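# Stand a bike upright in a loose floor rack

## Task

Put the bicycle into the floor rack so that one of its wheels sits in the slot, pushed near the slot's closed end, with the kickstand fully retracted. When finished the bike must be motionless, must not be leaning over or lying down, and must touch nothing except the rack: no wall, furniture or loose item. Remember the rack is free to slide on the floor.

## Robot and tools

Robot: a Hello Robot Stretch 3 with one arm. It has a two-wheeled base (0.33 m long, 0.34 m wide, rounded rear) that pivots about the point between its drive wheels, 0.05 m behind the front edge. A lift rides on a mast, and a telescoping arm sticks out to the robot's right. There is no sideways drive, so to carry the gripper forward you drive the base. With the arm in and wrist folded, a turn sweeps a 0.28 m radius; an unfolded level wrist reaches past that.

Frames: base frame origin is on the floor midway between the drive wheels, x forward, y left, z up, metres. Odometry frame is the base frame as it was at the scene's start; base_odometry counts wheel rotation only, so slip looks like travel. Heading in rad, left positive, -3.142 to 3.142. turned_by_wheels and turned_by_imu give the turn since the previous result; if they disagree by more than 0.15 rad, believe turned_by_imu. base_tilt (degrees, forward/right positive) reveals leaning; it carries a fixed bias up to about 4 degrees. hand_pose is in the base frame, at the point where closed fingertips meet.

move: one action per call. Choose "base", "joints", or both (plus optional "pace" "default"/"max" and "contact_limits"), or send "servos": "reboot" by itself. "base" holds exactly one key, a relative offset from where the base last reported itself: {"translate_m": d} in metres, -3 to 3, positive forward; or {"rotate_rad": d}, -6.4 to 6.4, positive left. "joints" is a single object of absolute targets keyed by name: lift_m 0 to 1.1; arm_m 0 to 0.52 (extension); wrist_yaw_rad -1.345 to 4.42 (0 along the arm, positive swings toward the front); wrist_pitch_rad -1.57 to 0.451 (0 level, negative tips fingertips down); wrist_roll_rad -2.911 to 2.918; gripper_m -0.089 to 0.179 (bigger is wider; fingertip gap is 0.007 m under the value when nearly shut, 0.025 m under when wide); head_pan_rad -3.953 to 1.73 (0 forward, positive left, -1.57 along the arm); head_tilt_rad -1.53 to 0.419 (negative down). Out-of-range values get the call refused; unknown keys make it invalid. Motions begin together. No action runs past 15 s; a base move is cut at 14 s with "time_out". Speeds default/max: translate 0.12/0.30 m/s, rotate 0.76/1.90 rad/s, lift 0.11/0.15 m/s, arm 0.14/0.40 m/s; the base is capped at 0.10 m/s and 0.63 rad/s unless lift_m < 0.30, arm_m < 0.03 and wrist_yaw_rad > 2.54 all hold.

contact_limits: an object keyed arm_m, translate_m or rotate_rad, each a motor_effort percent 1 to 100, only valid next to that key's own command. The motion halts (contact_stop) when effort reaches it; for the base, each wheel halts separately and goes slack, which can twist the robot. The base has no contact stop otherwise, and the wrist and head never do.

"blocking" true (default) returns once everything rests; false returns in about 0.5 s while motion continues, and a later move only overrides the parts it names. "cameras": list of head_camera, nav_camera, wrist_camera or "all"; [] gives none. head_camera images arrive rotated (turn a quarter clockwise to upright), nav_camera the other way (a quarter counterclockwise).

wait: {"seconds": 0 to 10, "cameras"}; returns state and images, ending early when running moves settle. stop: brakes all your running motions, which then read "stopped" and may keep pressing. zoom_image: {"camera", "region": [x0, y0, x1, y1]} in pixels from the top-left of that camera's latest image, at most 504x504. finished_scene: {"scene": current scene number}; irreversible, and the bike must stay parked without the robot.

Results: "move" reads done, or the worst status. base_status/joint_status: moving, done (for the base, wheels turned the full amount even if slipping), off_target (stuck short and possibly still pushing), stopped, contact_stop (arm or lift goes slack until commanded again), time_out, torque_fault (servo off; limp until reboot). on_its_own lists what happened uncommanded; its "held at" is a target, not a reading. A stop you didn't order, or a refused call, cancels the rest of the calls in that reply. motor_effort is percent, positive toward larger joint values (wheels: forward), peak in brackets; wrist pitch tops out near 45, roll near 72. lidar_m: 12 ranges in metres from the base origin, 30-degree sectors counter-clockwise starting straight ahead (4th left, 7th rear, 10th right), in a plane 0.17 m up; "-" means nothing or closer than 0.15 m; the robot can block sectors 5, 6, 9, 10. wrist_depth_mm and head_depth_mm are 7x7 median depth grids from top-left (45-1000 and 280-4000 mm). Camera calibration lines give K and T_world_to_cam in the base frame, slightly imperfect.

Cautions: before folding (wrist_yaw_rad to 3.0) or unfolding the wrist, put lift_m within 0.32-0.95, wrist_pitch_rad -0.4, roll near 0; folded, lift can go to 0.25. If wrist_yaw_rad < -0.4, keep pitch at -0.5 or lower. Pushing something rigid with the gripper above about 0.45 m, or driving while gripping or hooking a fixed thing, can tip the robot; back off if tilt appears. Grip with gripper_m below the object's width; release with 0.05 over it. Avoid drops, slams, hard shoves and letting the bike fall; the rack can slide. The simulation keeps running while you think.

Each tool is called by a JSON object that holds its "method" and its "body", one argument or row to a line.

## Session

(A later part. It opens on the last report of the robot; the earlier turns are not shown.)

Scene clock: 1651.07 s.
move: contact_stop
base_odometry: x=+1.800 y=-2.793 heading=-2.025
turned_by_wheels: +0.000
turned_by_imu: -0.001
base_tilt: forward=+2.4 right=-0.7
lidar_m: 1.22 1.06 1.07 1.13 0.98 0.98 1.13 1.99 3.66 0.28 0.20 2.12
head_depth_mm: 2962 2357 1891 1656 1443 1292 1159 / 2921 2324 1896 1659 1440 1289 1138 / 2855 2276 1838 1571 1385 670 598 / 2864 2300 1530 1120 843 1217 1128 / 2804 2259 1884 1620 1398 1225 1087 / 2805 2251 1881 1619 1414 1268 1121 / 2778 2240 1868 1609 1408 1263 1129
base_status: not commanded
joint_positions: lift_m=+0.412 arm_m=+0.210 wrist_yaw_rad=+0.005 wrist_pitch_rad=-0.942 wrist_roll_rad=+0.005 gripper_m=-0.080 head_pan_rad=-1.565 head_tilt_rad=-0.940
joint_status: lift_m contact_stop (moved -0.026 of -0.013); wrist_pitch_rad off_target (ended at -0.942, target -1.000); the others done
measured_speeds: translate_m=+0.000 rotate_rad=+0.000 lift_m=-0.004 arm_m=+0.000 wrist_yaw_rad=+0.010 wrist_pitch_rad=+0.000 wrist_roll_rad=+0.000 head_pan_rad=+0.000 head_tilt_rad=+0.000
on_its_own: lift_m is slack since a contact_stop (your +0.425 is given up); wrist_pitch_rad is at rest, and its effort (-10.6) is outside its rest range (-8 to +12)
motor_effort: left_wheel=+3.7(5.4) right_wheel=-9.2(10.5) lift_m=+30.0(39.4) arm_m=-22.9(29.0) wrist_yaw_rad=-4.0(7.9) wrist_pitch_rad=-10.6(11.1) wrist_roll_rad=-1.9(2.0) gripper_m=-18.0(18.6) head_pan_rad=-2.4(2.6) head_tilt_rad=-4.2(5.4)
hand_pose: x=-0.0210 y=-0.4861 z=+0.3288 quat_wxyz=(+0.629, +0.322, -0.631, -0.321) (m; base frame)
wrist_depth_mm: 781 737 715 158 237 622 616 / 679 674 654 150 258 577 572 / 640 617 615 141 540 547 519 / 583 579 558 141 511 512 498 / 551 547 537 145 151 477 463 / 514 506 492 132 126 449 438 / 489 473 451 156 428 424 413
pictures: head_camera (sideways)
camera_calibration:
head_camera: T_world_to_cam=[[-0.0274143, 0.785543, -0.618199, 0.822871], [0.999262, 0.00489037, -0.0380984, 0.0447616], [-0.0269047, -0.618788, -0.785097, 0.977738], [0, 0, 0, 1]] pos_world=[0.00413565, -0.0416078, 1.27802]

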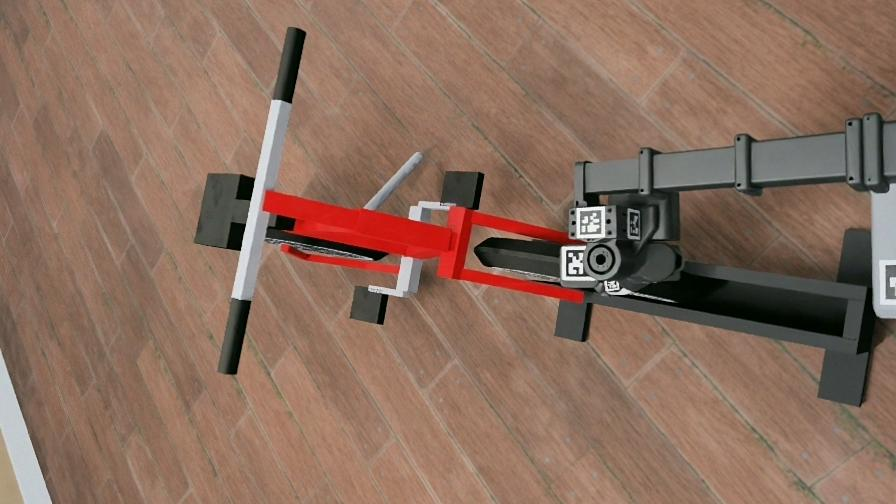

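{"method": "move", "body": {
  "joints": {"arm_m":0.13,"wrist_pitch_rad":-0.9,"lift_m":0.395},
  "cameras": ["head_camera"]
}}

Scene clock: 1655.67 s.
move: done
base_odometry: x=+1.800 y=-2.793 heading=-2.025
turned_by_wheels: +0.000
turned_by_imu: -0.002
base_tilt: forward=+2.3 right=-0.7
lidar_m: 1.23 1.06 1.07 1.13 0.98 0.98 1.13 1.98 3.65 0.17 0.19 2.12
head_depth_mm: 2930 2331 1884 1654 1448 1283 1158 / 2934 2311 1882 1655 1445 1283 1151 / 2890 2314 1137 1553 1412 677 614 / 2853 2298 1614 1390 1079 698 1111 / 2821 2250 1892 1619 1406 1226 1091 / 2787 2262 1898 1618 1413 1266 1117 / 2758 2219 1866 1625 1411 1254 1134
base_status: not commanded
joint_positions: lift_m=+0.395 arm_m=+0.130 wrist_yaw_rad=-0.012 wrist_pitch_rad=-0.887 wrist_roll_rad=+0.009 gripper_m=-0.080 head_pan_rad=-1.565 head_tilt_rad=-0.940
joint_status: all done
measured_speeds: all 0
on_its_own: wrist_yaw_rad is at rest, and its effort (+9.8) is outside its rest range (-9 to +9)
motor_effort: left_wheel=-1.6(7.8) right_wheel=-2.2(15.9) lift_m=+47.9(48.9) arm_m=-29.3(30.9) wrist_yaw_rad=+9.8(19.3) wrist_pitch_rad=-2.6(12.2) wrist_roll_rad=-3.0(3.2) gripper_m=-18.2(19.5) head_pan_rad=-1.9(2.5) head_tilt_rad=-4.6(5.3)
hand_pose: x=-0.0233 y=-0.4180 z=+0.3198 quat_wxyz=(+0.634, +0.298, -0.643, -0.309) (m; base frame)
wrist_depth_mm: 824 774 727 152 152 655 616 / 721 683 676 149 149 595 581 / 655 607 609 148 150 546 536 / 596 574 554 145 156 500 492 / 545 525 509 150 148 473 465 / 513 496 487 130 126 442 436 / 479 450 113 181 422 410 405
pictures: head_camera (sideways)
camera_calibration:
head_camera: T_world_to_cam=[[-0.0274143, 0.785543, -0.618199, 0.822871], [0.999262, 0.00489038, -0.0380984, 0.0447616], [-0.0269047, -0.618787, -0.785098, 0.977738], [0, 0, 0, 1]] pos_world=[0.00413565, -0.0416078, 1.27802]

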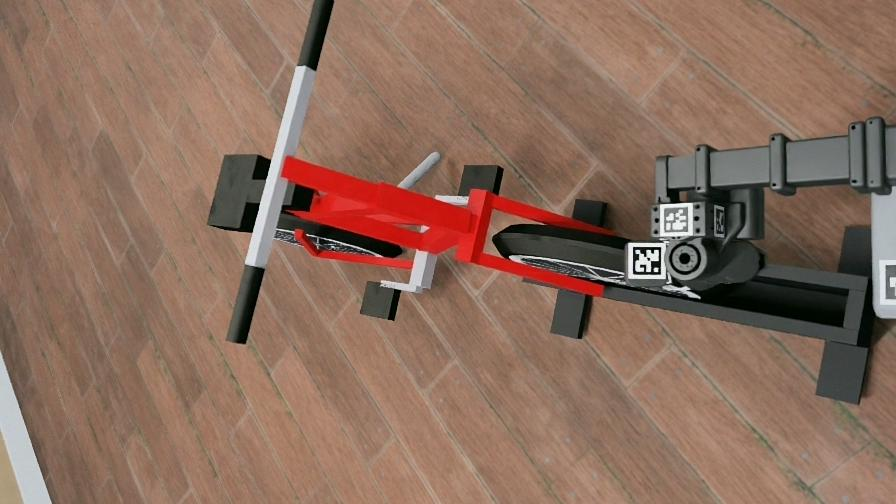

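{"method": "wait", "body": {
  "seconds": 0.5
}}

{"method": "zoom_image", "body": {
  "camera": "head_camera",
  "region": [200, 100, 500, 360]
}}

Scene clock: 1661.97 s.
base_odometry: x=+1.800 y=-2.793 heading=-2.025
turned_by_wheels: +0.000
turned_by_imu: -0.001
base_tilt: forward=+2.3 right=-0.7
lidar_m: 1.23 1.07 1.07 1.12 0.98 0.98 1.14 1.98 3.64 0.17 0.19 2.12
head_depth_mm: 2928 2333 1893 1658 1460 1286 1153 / 2900 2316 1884 1655 1440 1282 1152 / 2896 2298 1140 1541 1409 678 614 / 2838 2296 1615 1386 1084 698 1108 / 2816 2264 1909 1617 1386 1227 1095 / 2814 2265 1886 1618 1416 1264 1116 / 2767 2235 1861 1620 1422 1248 1137
base_status: not commanded
joint_positions: lift_m=+0.395 arm_m=+0.130 wrist_yaw_rad=-0.012 wrist_pitch_rad=-0.887 wrist_roll_rad=+0.009 gripper_m=-0.080 head_pan_rad=-1.565 head_tilt_rad=-0.940
joint_status: all done
measured_speeds: all 0
motor_effort: left_wheel=-1.4(7.8) right_wheel=-2.0(15.9) lift_m=+47.1(48.9) arm_m=-23.4(30.9) wrist_yaw_rad=+9.0(19.3) wrist_pitch_rad=-2.1(12.2) wrist_roll_rad=-2.9(3.2) gripper_m=-18.7(19.5) head_pan_rad=-2.0(2.5) head_tilt_rad=-4.7(5.3)
hand_pose: x=-0.0233 y=-0.4180 z=+0.3198 quat_wxyz=(+0.634, +0.298, -0.643, -0.309) (m; base frame)
wrist_depth_mm: 795 766 737 152 157 638 623 / 718 688 662 149 149 602 573 / 655 631 600 147 150 561 536 / 603 566 546 145 156 500 486 / 553 533 518 150 148 473 453 / 507 493 483 130 126 437 429 / 471 460 113 181 419 405 405
wait: 0.50 s; at rest from the start
pictures: head_camera (sideways), nav_camera (sideways), wrist_camera
camera_calibration:
head_camera: T_world_to_cam=[[-0.0274142, 0.785543, -0.618199, 0.822871], [0.999262, 0.00489025, -0.0380984, 0.0447616], [-0.0269048, -0.618788, -0.785097, 0.977738], [0, 0, 0, 1]] pos_world=[0.00413565, -0.0416078, 1.27802]
nav_camera: T_world_to_cam=[[-0.0548035, -0.79865, 0.599295, -0.738613], [-0.997704, 0.019881, -0.0647422, 0.136843], [0.0397918, -0.601467, -0.797906, 0.994556], [0, 0, 0, 1]] pos_world=[0.0564754, 0.00557956, 1.24507]
wrist_camera: T_world_to_cam=[[-0.989243, 0.0957287, -0.110604, 0.0681719], [0.138014, 0.861371, -0.488868, 0.55195], [0.0484728, -0.498875, -0.865318, 0.232439], [0, 0, 0, 1]] pos_world=[-0.0200049, -0.366002, 0.478505]

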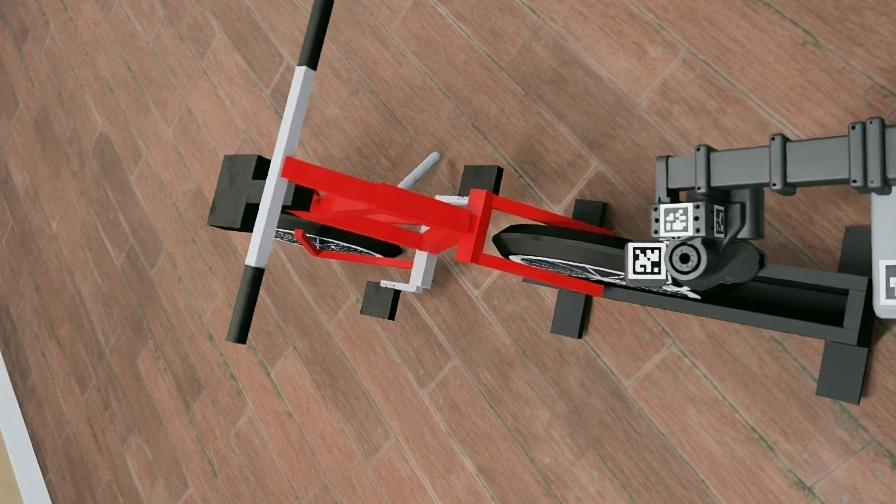

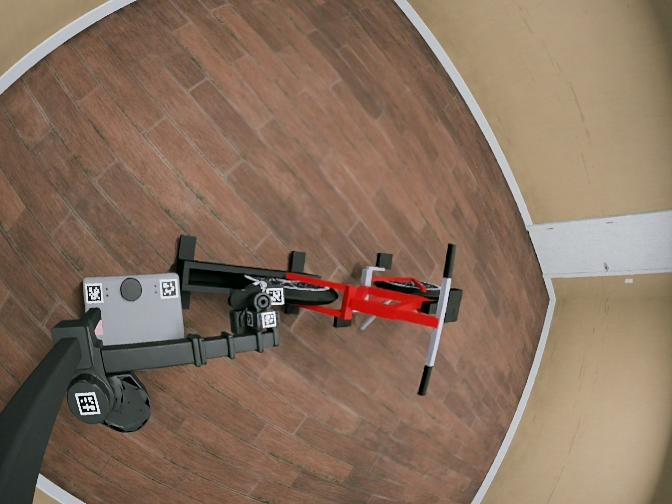

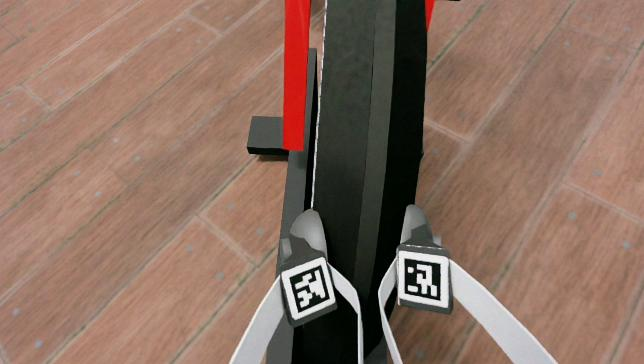

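Scaled by 1.680 from the camera's 896x504 image, which has a finer 1280x720 frame.

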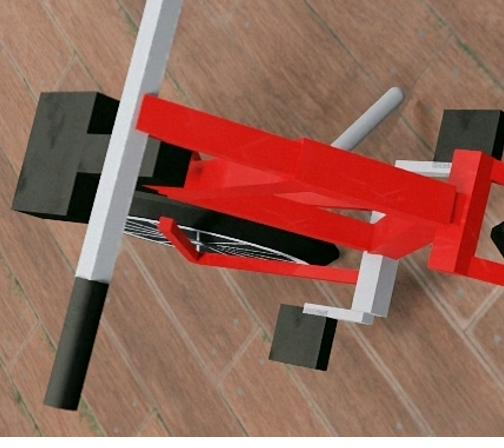

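{"method": "move", "body": {
  "joints": {"arm_m":0.085,"wrist_pitch_rad":-0.9,"lift_m":0.372},
  "cameras": ["head_camera"]
}}

Scene clock: 1687.20 s.
move: off_target
base_odometry: x=+1.800 y=-2.793 heading=-2.025
turned_by_wheels: +0.000
turned_by_imu: -0.001
base_tilt: forward=+2.3 right=-0.8
lidar_m: 1.23 1.07 1.07 1.12 0.98 0.98 1.13 1.98 0.78 0.17 0.19 2.12
head_depth_mm: 2934 2332 1899 1651 1439 1291 1155 / 2878 2319 1862 1655 1452 1283 1151 / 2853 2283 1123 1344 1414 1281 629 / 2856 2276 1548 1412 1078 798 963 / 2847 2274 1884 1613 1395 1232 1089 / 2797 2248 1882 1606 1407 1267 1115 / 2760 2220 1881 1605 1407 1259 1131
base_status: not commanded
joint_positions: lift_m=+0.372 arm_m=+0.085 wrist_yaw_rad=-0.008 wrist_pitch_rad=-0.843 wrist_roll_rad=+0.010 gripper_m=-0.080 head_pan_rad=-1.565 head_tilt_rad=-0.940
joint_status: wrist_pitch_rad off_target (ended at -0.843, target -0.900); the others done
measured_speeds: all 0
on_its_own: wrist_pitch_rad is at rest, and its effort (-10.4) is outside its rest range (-8 to +12)
motor_effort: left_wheel=+0.5(3.7) right_wheel=-4.0(8.5) lift_m=+37.3(45.8) arm_m=-26.8(32.4) wrist_yaw_rad=+8.5(19.0) wrist_pitch_rad=-10.4(17.4) wrist_roll_rad=-3.4(3.5) gripper_m=-18.5(19.8) head_pan_rad=-2.1(2.5) head_tilt_rad=-4.5(5.1)
hand_pose: x=-0.0228 y=-0.3823 z=+0.3033 quat_wxyz=(+0.641, +0.285, -0.649, -0.294) (m; base frame)
wrist_depth_mm: 874 794 778 147 139 660 619 / 741 714 679 144 141 597 574 / 675 636 608 142 144 550 524 / 603 576 551 145 153 500 487 / 545 521 512 148 148 459 450 / 500 485 473 129 128 418 411 / 458 449 114 186 399 393 391
pictures: head_camera (sideways)
camera_calibration:
head_camera: T_world_to_cam=[[-0.0274143, 0.785543, -0.618199, 0.822871], [0.999262, 0.00489037, -0.0380984, 0.0447616], [-0.0269047, -0.618788, -0.785097, 0.977738], [0, 0, 0, 1]] pos_world=[0.00413565, -0.0416078, 1.27802]

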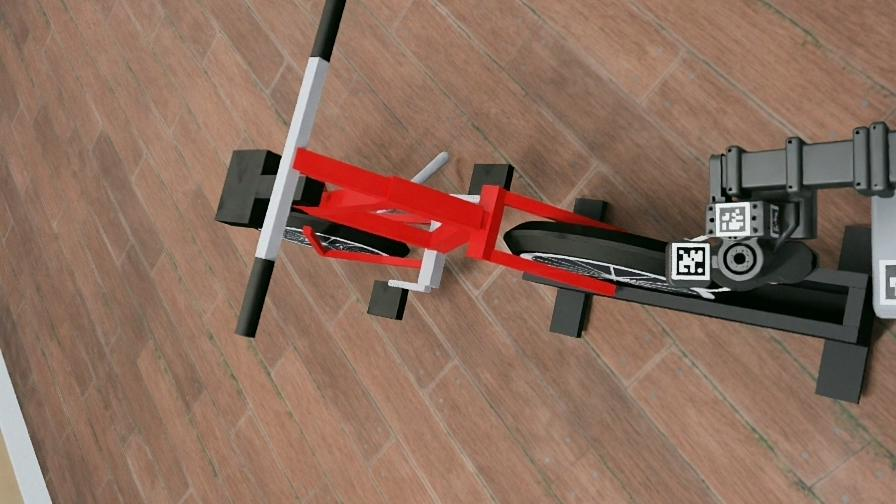

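{"method": "move", "body": {
  "joints": {"arm_m":0.04,"wrist_pitch_rad":-0.88,"lift_m":0.345}
}}

Scene clock: 1695.47 s.
move: off_target
base_odometry: x=+1.800 y=-2.793 heading=-2.025
turned_by_wheels: +0.000
turned_by_imu: -0.001
base_tilt: forward=+2.3 right=-0.8
lidar_m: 1.23 1.07 1.06 1.13 0.98 0.97 1.14 1.98 0.76 0.17 0.19 2.12
head_depth_mm: 2906 2354 1945 1663 1452 1288 1159 / 2922 2326 1885 1657 1440 1291 1146 / 2860 2302 1115 1334 1417 1279 646 / 2875 2261 1556 1366 1066 971 684 / 2866 2267 1854 1600 1402 1227 1088 / 2811 2265 1866 1621 1417 1263 1117 / 2780 2242 1880 1620 1418 1255 1136
base_status: not commanded
joint_positions: lift_m=+0.345 arm_m=+0.040 wrist_yaw_rad=+0.004 wrist_pitch_rad=-0.777 wrist_roll_rad=+0.010 gripper_m=-0.080 head_pan_rad=-1.565 head_tilt_rad=-0.940
joint_status: wrist_pitch_rad off_target (ended at -0.777, target -0.880); the others done
measured_speeds: all 0
on_its_own: wrist_pitch_rad is at rest, and its effort (-19.0) is outside its rest range (-8 to +12)
motor_effort: left_wheel=+2.4(4.1) right_wheel=-9.1(12.0) lift_m=+31.1(37.3) arm_m=-21.1(32.0) wrist_yaw_rad=-3.1(28.7) wrist_pitch_rad=-19.0(24.8) wrist_roll_rad=-3.4(3.7) gripper_m=-18.0(19.4) head_pan_rad=-1.9(2.6) head_tilt_rad=-4.1(5.4)
hand_pose: x=-0.0209 y=-0.3507 z=+0.2868 quat_wxyz=(+0.652, +0.268, -0.657, -0.268) (m; base frame)
wrist_depth_mm: 949 867 820 143 140 698 651 / 796 758 717 140 142 629 572 / 689 654 625 140 146 552 533 / 609 577 558 144 491 496 481 / 549 520 509 147 151 450 432 / 502 476 465 130 124 414 402 / 442 433 118 211 388 375 374
pictures: head_camera (sideways), nav_camera (sideways), wrist_camera
camera_calibration:
head_camera: T_world_to_cam=[[-0.0274142, 0.785543, -0.618199, 0.822871], [0.999262, 0.00489026, -0.0380984, 0.0447616], [-0.0269048, -0.618788, -0.785098, 0.977738], [0, 0, 0, 1]] pos_world=[0.00413565, -0.0416078, 1.27802]
nav_camera: T_world_to_cam=[[-0.0548035, -0.79865, 0.599295, -0.738613], [-0.997704, 0.019881, -0.0647422, 0.136843], [0.0397918, -0.601467, -0.797906, 0.994556], [0, 0, 0, 1]] pos_world=[0.0564754, 0.00557957, 1.24507]
wrist_camera: T_world_to_cam=[[-0.990435, 0.0678572, -0.120143, 0.0534228], [0.125559, 0.804293, -0.580816, 0.483604], [0.0572178, -0.590346, -0.80512, 0.188249], [0, 0, 0, 1]] pos_world=[-0.0185803, -0.281452, 0.438866]

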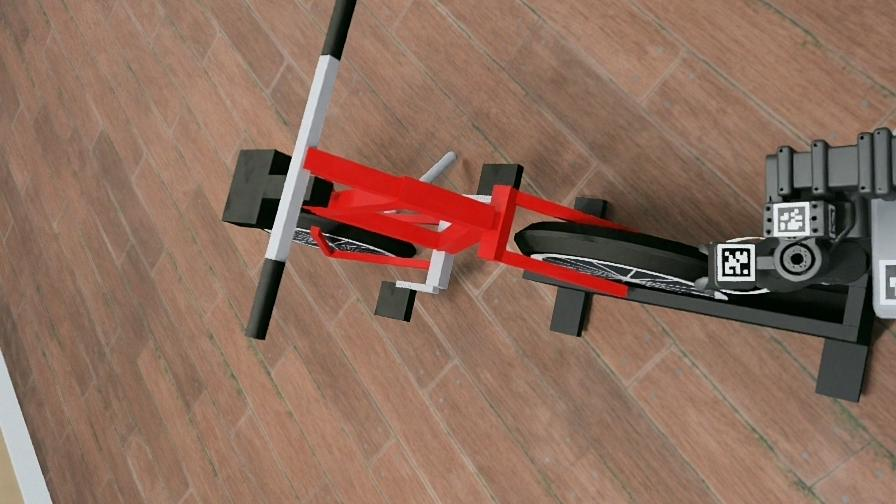

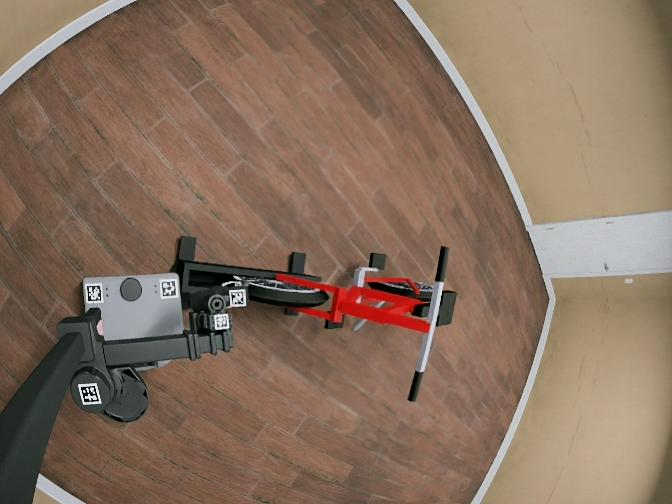

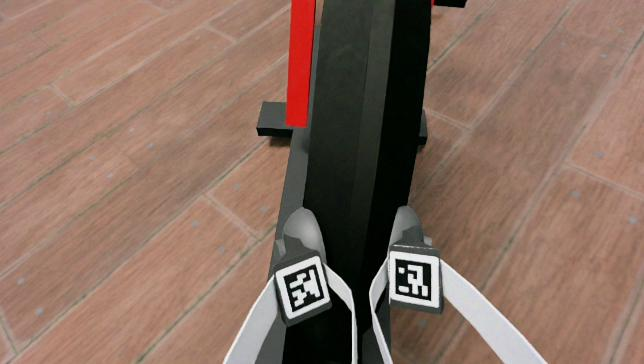

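{"method": "move", "body": {
  "joints": {"gripper_m":0.0},
  "cameras": []
}}

{"method": "move", "body": {
  "joints": {"gripper_m":0.12}
}}

Scene clock: 1702.97 s.
move: done
base_odometry: x=+1.800 y=-2.793 heading=-2.024
turned_by_wheels: +0.000
turned_by_imu: -0.001
base_tilt: forward=+2.3 right=-0.8
lidar_m: 1.23 1.06 1.06 1.13 0.98 0.98 1.14 1.98 3.66 0.32 2.77 2.11
head_depth_mm: 2937 2338 1903 1654 1448 1276 1159 / 2913 2317 1890 1644 1448 1287 1153 / 2884 2315 1817 1612 1435 1280 646 / 2875 2250 1173 1056 1079 979 687 / 2866 2259 1838 1592 1400 1225 1093 / 2855 2247 1850 1633 1418 1263 1133 / 2786 2255 1874 1600 1415 1252 1133
base_status: not commanded
joint_positions: lift_m=+0.345 arm_m=+0.040 wrist_yaw_rad=+0.025 wrist_pitch_rad=-0.843 wrist_roll_rad=+0.008 gripper_m=+0.000 head_pan_rad=-1.565 head_tilt_rad=-0.940
joint_status: all done
measured_speeds: all 0
on_its_own: wrist_yaw_rad is at rest, and its effort (-20.8) is outside its rest range (-9 to +9); wrist_pitch_rad moved -0.066 to your old target -0.880
motor_effort: left_wheel=+4.2(4.5) right_wheel=-13.2(13.9) lift_m=+17.8(32.8) arm_m=+8.9(9.8) wrist_yaw_rad=-20.8(33.3) wrist_pitch_rad=-7.2(19.5) wrist_roll_rad=-2.6(3.7) gripper_m=-6.2(74.2) head_pan_rad=-2.5(2.6) head_tilt_rad=-4.2(5.1)
hand_pose: x=-0.0178 y=-0.3374 z=+0.2764 quat_wxyz=(+0.646, +0.296, -0.644, -0.283) (m; base frame)
wrist_depth_mm: 805 770 733 140 634 630 593 / 713 676 645 143 543 558 543 / 621 601 575 146 522 508 497 / 561 539 538 155 481 472 450 / 514 490 483 154 296 442 421 / 473 451 449 133 125 402 395 / 436 426 263 377 379 373 372
pictures: none
No camera images: "cameras" was empty.

Scene clock: 1704.70 s.
move: done
base_odometry: x=+1.800 y=-2.793 heading=-2.025
turned_by_wheels: +0.000
turned_by_imu: -0.001
base_tilt: forward=+2.3 right=-0.8
lidar_m: 1.23 1.07 1.06 1.13 0.98 0.97 1.14 1.98 3.64 0.32 2.77 2.12
head_depth_mm: 2952 2337 1915 1664 1450 1293 1157 / 2905 2318 1899 1649 1450 1287 1152 / 2922 2269 1837 1603 1440 1283 645 / 2826 2289 1181 1307 1079 974 685 / 2797 2264 1853 1591 1400 1234 1099 / 2790 2262 1845 1622 1422 1268 1135 / 2778 2250 1870 1616 1415 1261 1131
base_status: not commanded
joint_positions: lift_m=+0.345 arm_m=+0.040 wrist_yaw_rad=+0.002 wrist_pitch_rad=-0.885 wrist_roll_rad=+0.006 gripper_m=+0.120 head_pan_rad=-1.565 head_tilt_rad=-0.940
joint_status: all done
measured_speeds: all 0
motor_effort: left_wheel=+4.2(4.6) right_wheel=-4.5(13.3) lift_m=+28.9(29.1) arm_m=+8.5(9.1) wrist_yaw_rad=-1.5(21.9) wrist_pitch_rad=+0.6(7.2) wrist_roll_rad=-2.0(2.8) gripper_m=+0.5(79.8) head_pan_rad=-2.0(2.5) head_tilt_rad=-4.4(5.2)
hand_pose: x=-0.0213 y=-0.3287 z=+0.2702 quat_wxyz=(+0.638, +0.303, -0.640, -0.303) (m; base frame)
wrist_depth_mm: 727 714 657 139 605 594 559 / 655 624 614 140 529 537 514 / 591 567 559 148 508 494 479 / 532 527 519 158 470 457 443 / 495 479 457 180 438 139 402 / 462 449 140 254 407 124 113 / 424 121 252 376 377 371 359
pictures: head_camera (sideways), nav_camera (sideways), wrist_camera
camera_calibration:
head_camera: T_world_to_cam=[[-0.0274142, 0.785543, -0.618199, 0.822871], [0.999262, 0.00489026, -0.0380984, 0.0447616], [-0.0269048, -0.618788, -0.785098, 0.977738], [0, 0, 0, 1]] pos_world=[0.00413565, -0.0416078, 1.27802]
nav_camera: T_world_to_cam=[[-0.0548035, -0.79865, 0.599295, -0.738613], [-0.997704, 0.019881, -0.0647422, 0.136843], [0.0397918, -0.601467, -0.797906, 0.994556], [0, 0, 0, 1]] pos_world=[0.0564754, 0.00557957, 1.24507]
wrist_camera: T_world_to_cam=[[-0.990881, 0.0792416, -0.108974, 0.0502241], [0.123004, 0.862114, -0.491557, 0.451095], [0.0549959, -0.500479, -0.864, 0.233271], [0, 0, 0, 1]] pos_world=[-0.0185493, -0.276128, 0.428758]

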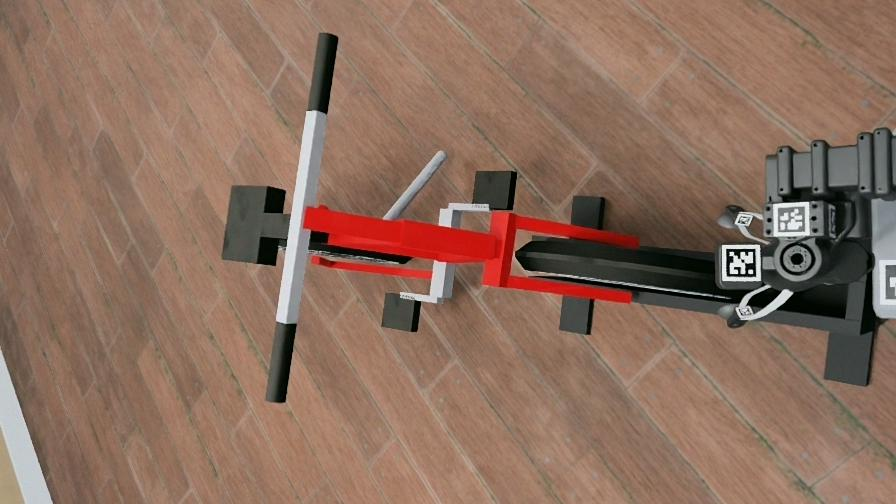

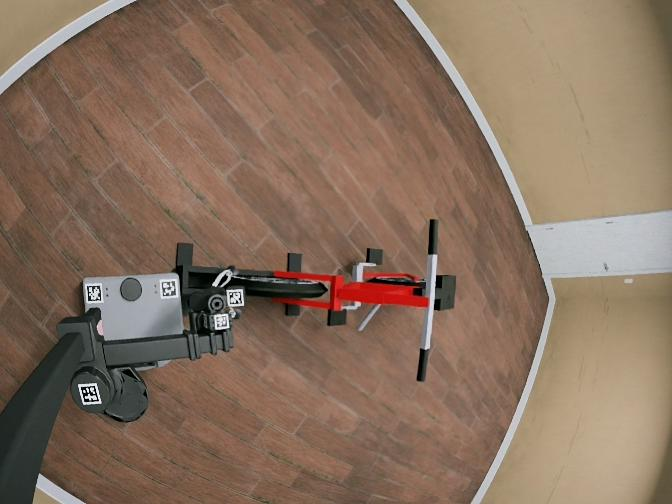

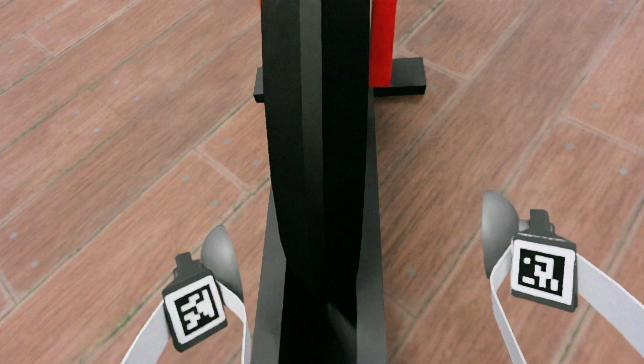

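{"method": "move", "body": {
  "joints": {"lift_m":0.56,"wrist_pitch_rad":-1.3},
  "cameras": []
}}

{"method": "move", "body": {
  "base": {"translate_m":0.008},
  "joints": {"arm_m":0.274},
  "cameras": []
}}

{"method": "move", "body": {
  "joints": {"lift_m":0.475}
}}

Scene clock: 1724.53 s.
move: done
base_odometry: x=+1.800 y=-2.793 heading=-2.025
turned_by_wheels: +0.000
turned_by_imu: -0.001
base_tilt: forward=+2.3 right=-0.8
lidar_m: 1.22 1.06 1.06 1.13 0.98 0.98 1.13 1.98 3.67 0.32 2.77 2.12
head_depth_mm: 2948 2356 1891 1660 1456 1291 1153 / 2906 2315 1884 1658 1448 1269 439 / 2866 2300 1826 1618 1435 494 510 / 2851 2294 1181 1305 1081 630 585 / 2800 2276 1851 1593 1403 1229 1091 / 2822 2268 1834 1617 1414 1266 1138 / 2788 2237 1876 1603 1413 1252 1131
base_status: not commanded
joint_positions: lift_m=+0.560 arm_m=+0.040 wrist_yaw_rad=+0.002 wrist_pitch_rad=-1.298 wrist_roll_rad=+0.006 gripper_m=+0.120 head_pan_rad=-1.565 head_tilt_rad=-0.940
joint_status: all done
measured_speeds: all 0
motor_effort: left_wheel=+4.3(4.4) right_wheel=-3.3(4.5) lift_m=+28.7(29.9) arm_m=+6.7(7.6) wrist_yaw_rad=-1.9(2.3) wrist_pitch_rad=-0.9(3.0) wrist_roll_rad=-1.8(2.2) gripper_m=+0.2(1.7) head_pan_rad=-2.0(2.5) head_tilt_rad=-4.5(5.3)
hand_pose: x=-0.0215 y=-0.2309 z=+0.4455 quat_wxyz=(+0.562, +0.427, -0.564, -0.428) (m; base frame)
wrist_depth_mm: 657 657 639 291 604 605 588 / 662 650 636 331 627 593 598 / 642 647 623 456 594 588 596 / 650 641 612 601 586 590 576 / 645 621 596 443 599 140 569 / 630 608 146 440 434 122 115 / 637 121 598 438 421 419 558
pictures: none
No camera images: "cameras" was empty.

Scene clock: 1727.50 s.
move: done
base_odometry: x=+1.797 y=-2.800 heading=-2.025
turned_by_wheels: +0.000
turned_by_imu: -0.001
base_tilt: forward=+2.3 right=-0.8
lidar_m: 1.22 1.06 1.06 1.13 0.98 0.98 1.14 1.98 3.65 0.32 2.76 2.10
head_depth_mm: 2919 2335 1910 1665 1446 1291 1163 / 2926 2313 1885 1649 1420 524 440 / 2909 2298 1811 645 653 1230 1127 / 2841 2272 1183 778 751 1093 1109 / 2839 2273 1834 1589 1398 1247 1097 / 2778 2265 1850 1614 1415 1256 1127 / 2813 2234 1880 1608 1413 1260 1130
base_status: done
joint_positions: lift_m=+0.560 arm_m=+0.274 wrist_yaw_rad=+0.000 wrist_pitch_rad=-1.298 wrist_roll_rad=+0.005 gripper_m=+0.120 head_pan_rad=-1.565 head_tilt_rad=-0.940
joint_status: all done
measured_speeds: all 0
motor_effort: left_wheel=+3.7(7.6) right_wheel=+4.6(6.9) lift_m=+25.6(28.9) arm_m=+18.9(20.5) wrist_yaw_rad=+0.9(2.3) wrist_pitch_rad=-0.1(1.0) wrist_roll_rad=-1.8(2.2) gripper_m=+1.0(1.5) head_pan_rad=-2.7(2.7) head_tilt_rad=-3.5(5.7)
hand_pose: x=-0.0216 y=-0.4647 z=+0.4454 quat_wxyz=(+0.562, +0.426, -0.564, -0.429) (m; base frame)
wrist_depth_mm: 660 649 641 271 253 603 593 / 667 644 633 269 282 594 585 / 651 627 621 298 345 595 589 / 652 622 612 376 596 595 589 / 633 635 606 445 612 139 569 / 624 607 146 440 580 122 114 / 610 120 591 433 590 562 557
pictures: none
No camera images: "cameras" was empty.

Scene clock: 1729.10 s.
move: done
base_odometry: x=+1.797 y=-2.800 heading=-2.025
turned_by_wheels: +0.000
turned_by_imu: +0.000
base_tilt: forward=+2.3 right=-0.8
lidar_m: 1.22 1.06 1.06 1.13 0.98 0.98 1.14 1.99 3.66 0.32 2.77 2.11
head_depth_mm: 2961 2329 1885 1669 1445 1292 1158 / 2912 2324 1884 1664 1445 1262 1103 / 2934 2303 1836 1609 683 605 964 / 2833 2305 1187 1057 731 1095 1105 / 2857 2238 1853 1589 1408 1249 1096 / 2817 2268 1843 1621 1419 1262 1125 / 2799 2222 1883 1621 1406 1257 1130
base_status: not commanded
joint_positions: lift_m=+0.475 arm_m=+0.274 wrist_yaw_rad=+0.000 wrist_pitch_rad=-1.298 wrist_roll_rad=+0.005 gripper_m=+0.120 head_pan_rad=-1.565 head_tilt_rad=-0.940
joint_status: all done
measured_speeds: all 0
motor_effort: left_wheel=+3.6(3.9) right_wheel=+4.3(5.0) lift_m=+23.2(24.0) arm_m=+17.3(19.1) wrist_yaw_rad=+0.5(1.2) wrist_pitch_rad=-0.6(1.0) wrist_roll_rad=-1.6(1.9) gripper_m=+0.7(1.4) head_pan_rad=-1.6(2.5) head_tilt_rad=-4.4(5.1)
hand_pose: x=-0.0216 y=-0.4647 z=+0.3604 quat_wxyz=(+0.562, +0.426, -0.564, -0.429) (m; base frame)
wrist_depth_mm: 574 561 548 180 182 524 519 / 570 543 541 169 166 511 506 / 559 545 531 165 162 507 494 / 559 540 530 161 157 511 505 / 535 532 523 164 158 139 490 / 543 529 145 170 164 124 115 / 544 121 517 183 499 489 480
pictures: head_camera (sideways), nav_camera (sideways), wrist_camera
camera_calibration:
head_camera: T_world_to_cam=[[-0.0274142, 0.785543, -0.618199, 0.822871], [0.999262, 0.00489026, -0.0380984, 0.0447616], [-0.0269048, -0.618787, -0.785098, 0.977738], [0, 0, 0, 1]] pos_world=[0.00413565, -0.0416078, 1.27802]
nav_camera: T_world_to_cam=[[-0.0548035, -0.79865, 0.599295, -0.738613], [-0.997704, 0.019881, -0.0647422, 0.136843], [0.0397918, -0.601467, -0.797906, 0.994556], [0, 0, 0, 1]] pos_world=[0.0564754, 0.00557957, 1.24507]
wrist_camera: T_world_to_cam=[[-0.990818, 0.117512, -0.0668682, 0.0731493], [0.124038, 0.986848, -0.103666, 0.530948], [0.0538067, -0.111008, -0.992362, 0.470402], [0, 0, 0, 1]] pos_world=[-0.0186908, -0.480343, 0.526741]

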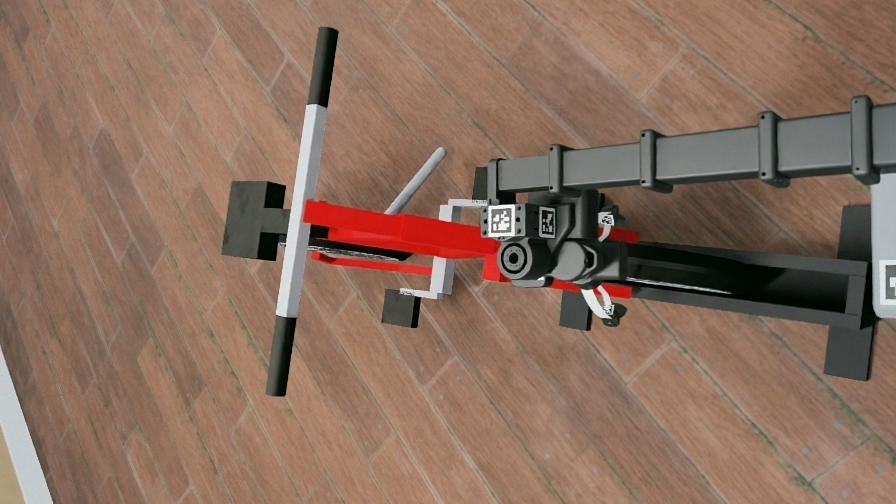

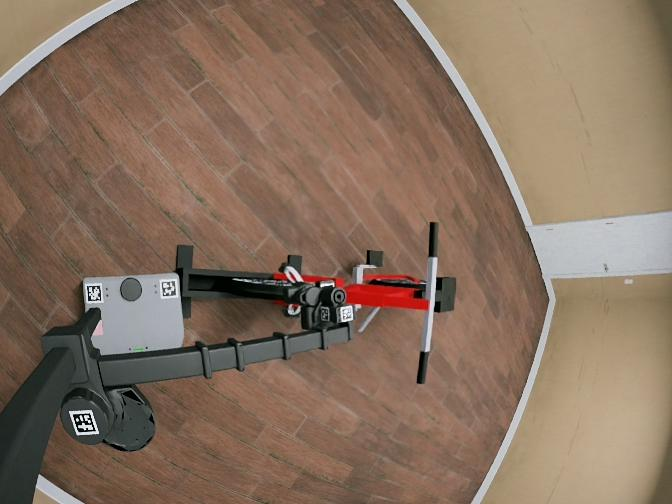

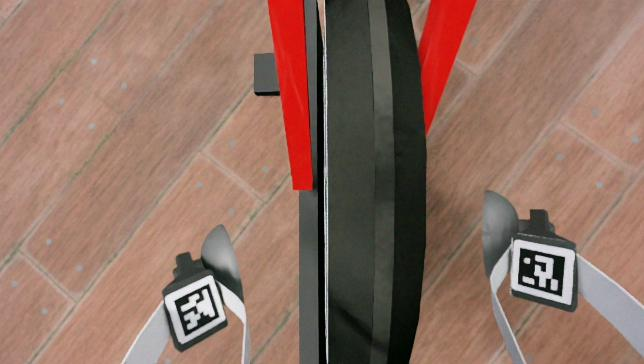

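{"method": "move", "body": {
  "base": {"translate_m":-0.006},
  "joints": {"gripper_m":0.03},
  "cameras": []
}}

{"method": "move", "body": {
  "joints": {"gripper_m":-0.04},
  "cameras": []
}}

{"method": "move", "body": {
  "joints": {"gripper_m":-0.085},
  "cameras": []
}}

{"method": "move", "body": {
  "joints": {"arm_m":0.17,"lift_m":0.465,"wrist_pitch_rad":-1.2},
  "cameras": ["head_camera"]
}}

Scene clock: 1737.43 s.
move: done
base_odometry: x=+1.799 y=-2.795 heading=-2.025
turned_by_wheels: +0.000
turned_by_imu: -0.001
base_tilt: forward=+2.3 right=-0.8
lidar_m: 1.23 1.06 1.06 1.13 0.98 0.98 1.14 1.99 3.65 0.32 2.77 2.12
head_depth_mm: 2939 2362 1895 1662 1455 1289 1155 / 2914 2319 1887 1655 1445 1261 1106 / 2868 2292 1818 1607 684 605 965 / 2824 2299 1176 1046 729 1216 1111 / 2831 2265 1846 1566 1405 1249 1095 / 2796 2230 1844 1618 1416 1270 1136 / 2774 2261 1882 1598 1410 1258 1127
base_status: done
joint_positions: lift_m=+0.475 arm_m=+0.274 wrist_yaw_rad=-0.002 wrist_pitch_rad=-1.298 wrist_roll_rad=+0.005 gripper_m=+0.030 head_pan_rad=-1.565 head_tilt_rad=-0.940
joint_status: all done
measured_speeds: all 0
motor_effort: left_wheel=-0.7(4.2) right_wheel=+2.5(5.9) lift_m=+25.2(25.3) arm_m=+12.8(14.5) wrist_yaw_rad=+1.7(2.6) wrist_pitch_rad=-0.2(1.0) wrist_roll_rad=-1.7(1.9) gripper_m=-7.2(79.7) head_pan_rad=-1.7(2.8) head_tilt_rad=-3.7(5.4)
hand_pose: x=-0.0217 y=-0.4647 z=+0.3604 quat_wxyz=(+0.562, +0.426, -0.565, -0.429) (m; base frame)
wrist_depth_mm: 565 561 569 175 184 533 519 / 576 562 543 167 214 519 515 / 556 558 540 161 269 513 506 / 548 539 547 155 519 507 507 / 541 546 515 152 146 504 492 / 542 526 534 148 148 495 484 / 536 527 516 163 491 483 487
pictures: none
No camera images: "cameras" was empty.

Scene clock: 1738.67 s.
move: done
base_odometry: x=+1.799 y=-2.795 heading=-2.025
turned_by_wheels: +0.000
turned_by_imu: +0.000
base_tilt: forward=+2.3 right=-0.8
lidar_m: 1.22 1.06 1.06 1.13 0.98 0.98 1.14 1.98 3.64 0.32 2.77 2.12
head_depth_mm: 2955 2347 1907 1658 1450 1288 1150 / 2901 2336 1881 1641 1453 1267 1107 / 2878 2308 1824 1611 684 606 966 / 2809 2286 1179 1047 729 1210 1115 / 2825 2278 1826 1562 1412 1247 1095 / 2802 2257 1839 1620 1421 1262 1127 / 2769 2240 1882 1604 1411 1252 1133
base_status: not commanded
joint_positions: lift_m=+0.475 arm_m=+0.274 wrist_yaw_rad=-0.003 wrist_pitch_rad=-1.297 wrist_roll_rad=+0.005 gripper_m=-0.039 head_pan_rad=-1.565 head_tilt_rad=-0.940
joint_status: all done
measured_speeds: all 0
motor_effort: left_wheel=-0.5(0.8) right_wheel=+2.3(2.8) lift_m=+38.9(39.0) arm_m=+11.1(12.9) wrist_yaw_rad=+2.8(3.3) wrist_pitch_rad=-1.1(1.2) wrist_roll_rad=-1.6(1.9) gripper_m=-24.0(98.3) head_pan_rad=-1.9(2.7) head_tilt_rad=-4.2(5.0)
hand_pose: x=-0.0218 y=-0.4651 z=+0.3605 quat_wxyz=(+0.562, +0.425, -0.565, -0.429) (m; base frame)
wrist_depth_mm: 577 560 554 173 185 539 517 / 567 555 543 164 211 520 510 / 563 543 544 159 269 511 501 / 548 541 533 154 510 512 500 / 544 542 527 151 147 501 490 / 552 533 521 130 126 496 483 / 537 526 508 163 499 490 483
pictures: none
No camera images: "cameras" was empty.

Scene clock: 1739.70 s.
move: done
base_odometry: x=+1.799 y=-2.795 heading=-2.025
turned_by_wheels: +0.000
turned_by_imu: +0.000
base_tilt: forward=+2.3 right=-0.8
lidar_m: 1.22 1.06 1.06 1.13 0.98 0.98 1.14 1.98 3.66 0.32 2.77 2.12
head_depth_mm: 2941 2327 1889 1647 1451 1293 1152 / 2868 2326 1878 1643 1447 1261 1102 / 2899 2280 1834 1595 682 604 964 / 2859 2290 1179 1045 735 1211 1108 / 2829 2270 1845 1571 1413 1242 1094 / 2820 2231 1844 1623 1421 1261 1131 / 2784 2225 1861 1610 1411 1253 1131
base_status: not commanded
joint_positions: lift_m=+0.475 arm_m=+0.274 wrist_yaw_rad=-0.003 wrist_pitch_rad=-1.297 wrist_roll_rad=+0.005 gripper_m=-0.083 head_pan_rad=-1.565 head_tilt_rad=-0.940
joint_status: all done
measured_speeds: all 0
motor_effort: left_wheel=-0.4(0.8) right_wheel=+2.4(2.8) lift_m=+39.2(39.5) arm_m=+10.1(11.4) wrist_yaw_rad=+3.5(3.5) wrist_pitch_rad=-1.1(1.3) wrist_roll_rad=-1.8(1.8) gripper_m=-43.0(98.9) head_pan_rad=-2.1(2.6) head_tilt_rad=-5.2(5.3)
hand_pose: x=-0.0218 y=-0.4651 z=+0.3605 quat_wxyz=(+0.562, +0.425, -0.565, -0.429) (m; base frame)
wrist_depth_mm: 579 553 542 173 184 524 513 / 561 546 553 164 212 529 515 / 563 552 532 159 270 511 502 / 543 545 527 154 506 509 491 / 543 543 534 150 149 502 487 / 536 532 526 129 126 496 489 / 524 516 110 165 497 485 480
pictures: none
No camera images: "cameras" was empty.

Scene clock: 1741.70 s.
move: contact_stop
base_odometry: x=+1.799 y=-2.795 heading=-2.025
turned_by_wheels: +0.000
turned_by_imu: +0.000
base_tilt: forward=+2.3 right=-0.8
lidar_m: 1.23 1.06 1.06 1.13 0.98 0.97 1.14 1.99 3.65 0.28 2.77 2.12
head_depth_mm: 2957 2311 1928 1665 1448 1287 1158 / 2899 2299 1935 1650 1450 1285 1126 / 2876 2315 1827 1607 1403 627 597 / 2867 2288 1162 1336 1017 780 1111 / 2853 2262 1850 1565 1407 1249 1107 / 2812 2257 1848 1621 1417 1259 1131 / 2817 2250 1874 1607 1415 1264 1134
base_status: not commanded
joint_positions: lift_m=+0.454 arm_m=+0.170 wrist_yaw_rad=+0.000 wrist_pitch_rad=-1.150 wrist_roll_rad=+0.005 gripper_m=-0.081 head_pan_rad=-1.565 head_tilt_rad=-0.940
joint_status: lift_m contact_stop (moved -0.021 of -0.010); wrist_pitch_rad off_target (ended at -1.150, target -1.200); the others done
measured_speeds: translate_m=+0.000 rotate_rad=+0.000 lift_m=-0.002 arm_m=+0.000 wrist_yaw_rad=+0.000 wrist_pitch_rad=+0.000 wrist_roll_rad=+0.000 head_pan_rad=+0.000 head_tilt_rad=+0.000
on_its_own: lift_m is slack since a contact_stop (your +0.465 is given up); wrist_pitch_rad is at rest, and its effort (-9.2) is outside its rest range (-8 to +12)
motor_effort: left_wheel=+0.0(0.8) right_wheel=+1.9(6.3) lift_m=+28.2(40.6) arm_m=-22.0(26.5) wrist_yaw_rad=-0.8(6.6) wrist_pitch_rad=-9.2(10.6) wrist_roll_rad=-1.8(1.9) gripper_m=-16.6(42.7) head_pan_rad=-1.7(2.8) head_tilt_rad=-4.4(5.2)
hand_pose: x=-0.0216 y=-0.3977 z=+0.3491 quat_wxyz=(+0.592, +0.384, -0.594, -0.386) (m; base frame)
wrist_depth_mm: 635 627 609 170 221 562 535 / 607 590 577 158 256 533 527 / 586 564 551 154 521 518 516 / 562 540 539 148 519 506 496 / 547 540 528 147 150 484 488 / 532 514 504 131 126 475 471 / 508 500 487 163 474 461 456
pictures: head_camera (sideways)
camera_calibration:
head_camera: T_world_to_cam=[[-0.0274143, 0.785543, -0.618199, 0.822871], [0.999262, 0.00489038, -0.0380984, 0.0447616], [-0.0269047, -0.618787, -0.785098, 0.977738], [0, 0, 0, 1]] pos_world=[0.00413565, -0.0416078, 1.27802]

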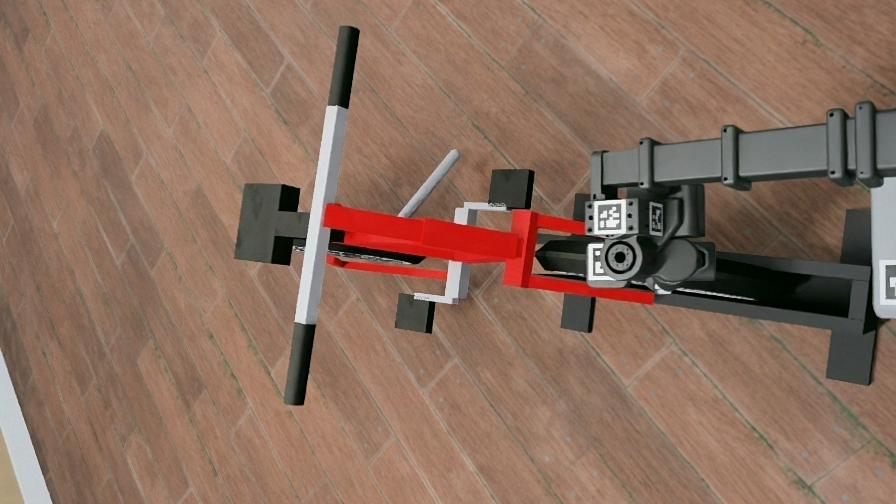

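{"method": "move", "body": {
  "joints": {"arm_m":0.09,"lift_m":0.438,"wrist_pitch_rad":-1.1},
  "cameras": ["head_camera"]
}}

Scene clock: 1745.20 s.
move: contact_stop
base_odometry: x=+1.799 y=-2.795 heading=-2.025
turned_by_wheels: +0.000
turned_by_imu: +0.000
base_tilt: forward=+2.3 right=-0.8
lidar_m: 1.22 1.06 1.06 1.13 0.98 0.98 1.14 1.99 3.65 0.25 2.77 2.12
head_depth_mm: 2955 2332 1956 1657 1450 1282 1154 / 2863 2305 1918 1646 1436 1290 1141 / 2894 2294 1778 1645 1388 635 585 / 2830 2277 1141 1291 1028 661 998 / 2789 2284 1851 1596 1411 1243 1093 / 2808 2242 1843 1616 1416 1262 1135 / 2799 2224 1868 1627 1415 1262 1134
base_status: not commanded
joint_positions: lift_m=+0.431 arm_m=+0.090 wrist_yaw_rad=+0.012 wrist_pitch_rad=-1.042 wrist_roll_rad=+0.005 gripper_m=-0.081 head_pan_rad=-1.565 head_tilt_rad=-0.940
joint_status: lift_m contact_stop (moved -0.023 of -0.016); wrist_pitch_rad off_target (ended at -1.042, target -1.100); the others done
measured_speeds: translate_m=+0.000 rotate_rad=+0.000 lift_m=-0.003 arm_m=+0.000 wrist_yaw_rad=+0.000 wrist_pitch_rad=+0.000 wrist_roll_rad=+0.000 head_pan_rad=+0.000 head_tilt_rad=+0.000
on_its_own: lift_m is slack since a contact_stop (your +0.438 is given up); wrist_yaw_rad is at rest, and its effort (-9.5) is outside its rest range (-9 to +9); wrist_pitch_rad is at rest, and its effort (-10.7) is outside its rest range (-8 to +12)
motor_effort: left_wheel=+1.4(1.6) right_wheel=-6.6(6.8) lift_m=+29.6(40.5) arm_m=-21.8(28.8) wrist_yaw_rad=-9.5(10.2) wrist_pitch_rad=-10.7(11.4) wrist_roll_rad=-1.6(2.0) gripper_m=-16.5(17.7) head_pan_rad=-2.1(2.6) head_tilt_rad=-4.2(5.2)
hand_pose: x=-0.0203 y=-0.3434 z=+0.3364 quat_wxyz=(+0.614, +0.355, -0.612, -0.349) (m; base frame)
wrist_depth_mm: 697 668 635 158 234 596 573 / 653 618 612 152 270 560 544 / 614 597 573 147 530 532 529 / 579 559 548 148 511 503 484 / 550 534 516 149 157 482 462 / 519 506 502 132 125 459 453 / 493 488 464 169 441 434 428
pictures: head_camera (sideways)
camera_calibration:
head_camera: T_world_to_cam=[[-0.0274142, 0.785543, -0.618199, 0.822871], [0.999262, 0.00489026, -0.0380984, 0.0447616], [-0.0269048, -0.618787, -0.785098, 0.977738], [0, 0, 0, 1]] pos_world=[0.00413565, -0.0416078, 1.27802]

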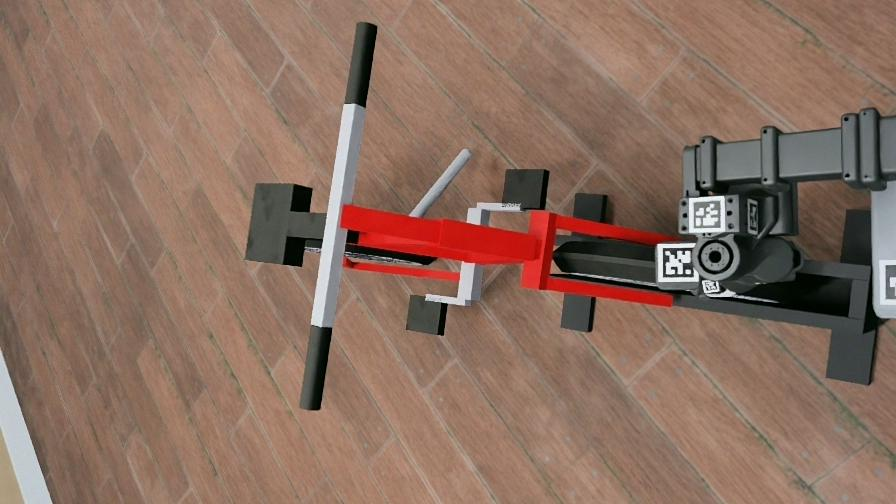

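{"method": "move", "body": {
  "joints": {"arm_m":0.03,"lift_m":0.41,"wrist_pitch_rad":-1.04}
}}

Scene clock: 1748.80 s.
move: contact_stop
base_odometry: x=+1.799 y=-2.795 heading=-2.024
turned_by_wheels: +0.000
turned_by_imu: -0.001
base_tilt: forward=+2.3 right=-0.8
lidar_m: 1.23 1.06 1.06 1.13 0.98 0.98 1.14 1.98 3.65 0.23 2.77 2.11
head_depth_mm: 2947 2342 1942 1663 1457 1292 1159 / 2884 2307 1928 1656 1454 1286 1138 / 2891 2299 1180 1616 1389 1275 589 / 2873 2287 1155 1263 1002 931 635 / 2826 2271 1902 1604 1402 1245 1093 / 2824 2236 1848 1616 1417 1263 1137 / 2798 2240 1885 1614 1415 1265 1130
base_status: not commanded
joint_positions: lift_m=+0.413 arm_m=+0.030 wrist_yaw_rad=+0.014 wrist_pitch_rad=-0.971 wrist_roll_rad=+0.005 gripper_m=-0.081 head_pan_rad=-1.565 head_tilt_rad=-0.940
joint_status: lift_m contact_stop (moved -0.018 of -0.021); wrist_pitch_rad off_target (ended at -0.971, target -1.040); the others done
measured_speeds: translate_m=+0.000 rotate_rad=+0.000 lift_m=-0.005 arm_m=+0.000 wrist_yaw_rad=+0.010 wrist_pitch_rad=+0.000 wrist_roll_rad=+0.000 head_pan_rad=+0.000 head_tilt_rad=+0.000
on_its_own: lift_m is slack since a contact_stop; wrist_yaw_rad is at rest, and its effort (-12.4) is outside its rest range (-9 to +9); wrist_pitch_rad is at rest, and its effort (-12.8) is outside its rest range (-8 to +12)
motor_effort: left_wheel=+2.6(2.8) right_wheel=-9.8(10.9) lift_m=+30.8(38.8) arm_m=-25.2(29.3) wrist_yaw_rad=-12.4(12.7) wrist_pitch_rad=-12.8(15.3) wrist_roll_rad=-1.6(2.0) gripper_m=-16.6(18.2) head_pan_rad=-2.2(2.6) head_tilt_rad=-4.8(5.1)
hand_pose: x=-0.0199 y=-0.2996 z=+0.3265 quat_wxyz=(+0.626, +0.334, -0.624, -0.327) (m; base frame)
wrist_depth_mm: 746 699 690 154 252 609 601 / 675 663 636 146 555 583 551 / 624 608 583 144 539 524 517 / 587 564 552 147 503 495 489 / 553 522 517 149 470 476 463 / 517 492 491 131 125 449 440 / 478 474 424 171 435 424 420
pictures: head_camera (sideways), nav_camera (sideways), wrist_camera
camera_calibration:
head_camera: T_world_to_cam=[[-0.0274142, 0.785543, -0.618199, 0.822871], [0.999262, 0.00489025, -0.0380984, 0.0447616], [-0.0269048, -0.618788, -0.785097, 0.977738], [0, 0, 0, 1]] pos_world=[0.00413565, -0.0416078, 1.27802]
nav_camera: T_world_to_cam=[[-0.0548035, -0.79865, 0.599295, -0.738613], [-0.997704, 0.019881, -0.0647422, 0.136843], [0.0397918, -0.601467, -0.797906, 0.994556], [0, 0, 0, 1]] pos_world=[0.0564754, 0.00557956, 1.24507]
wrist_camera: T_world_to_cam=[[-0.99198, 0.0759617, -0.101025, 0.0518726], [0.111422, 0.902892, -0.415177, 0.440597], [0.0596769, -0.423103, -0.904114, 0.33274], [0, 0, 0, 1]] pos_world=[-0.0174925, -0.260968, 0.489001]

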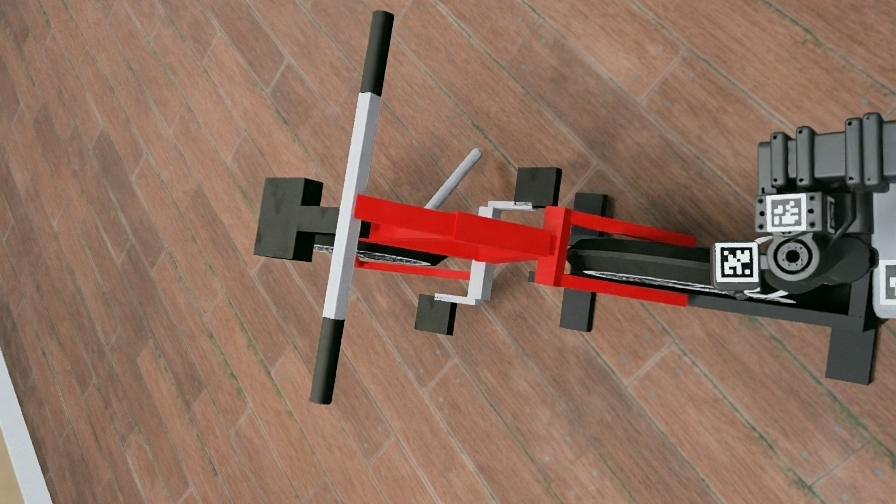

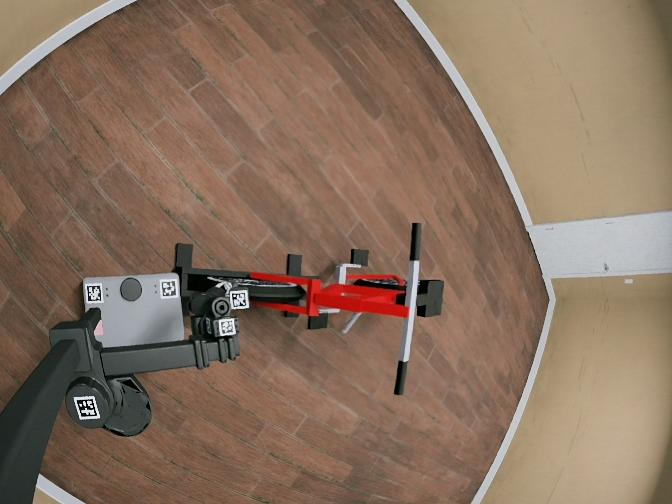

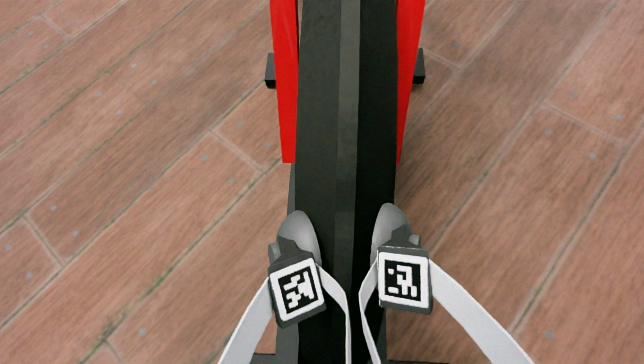

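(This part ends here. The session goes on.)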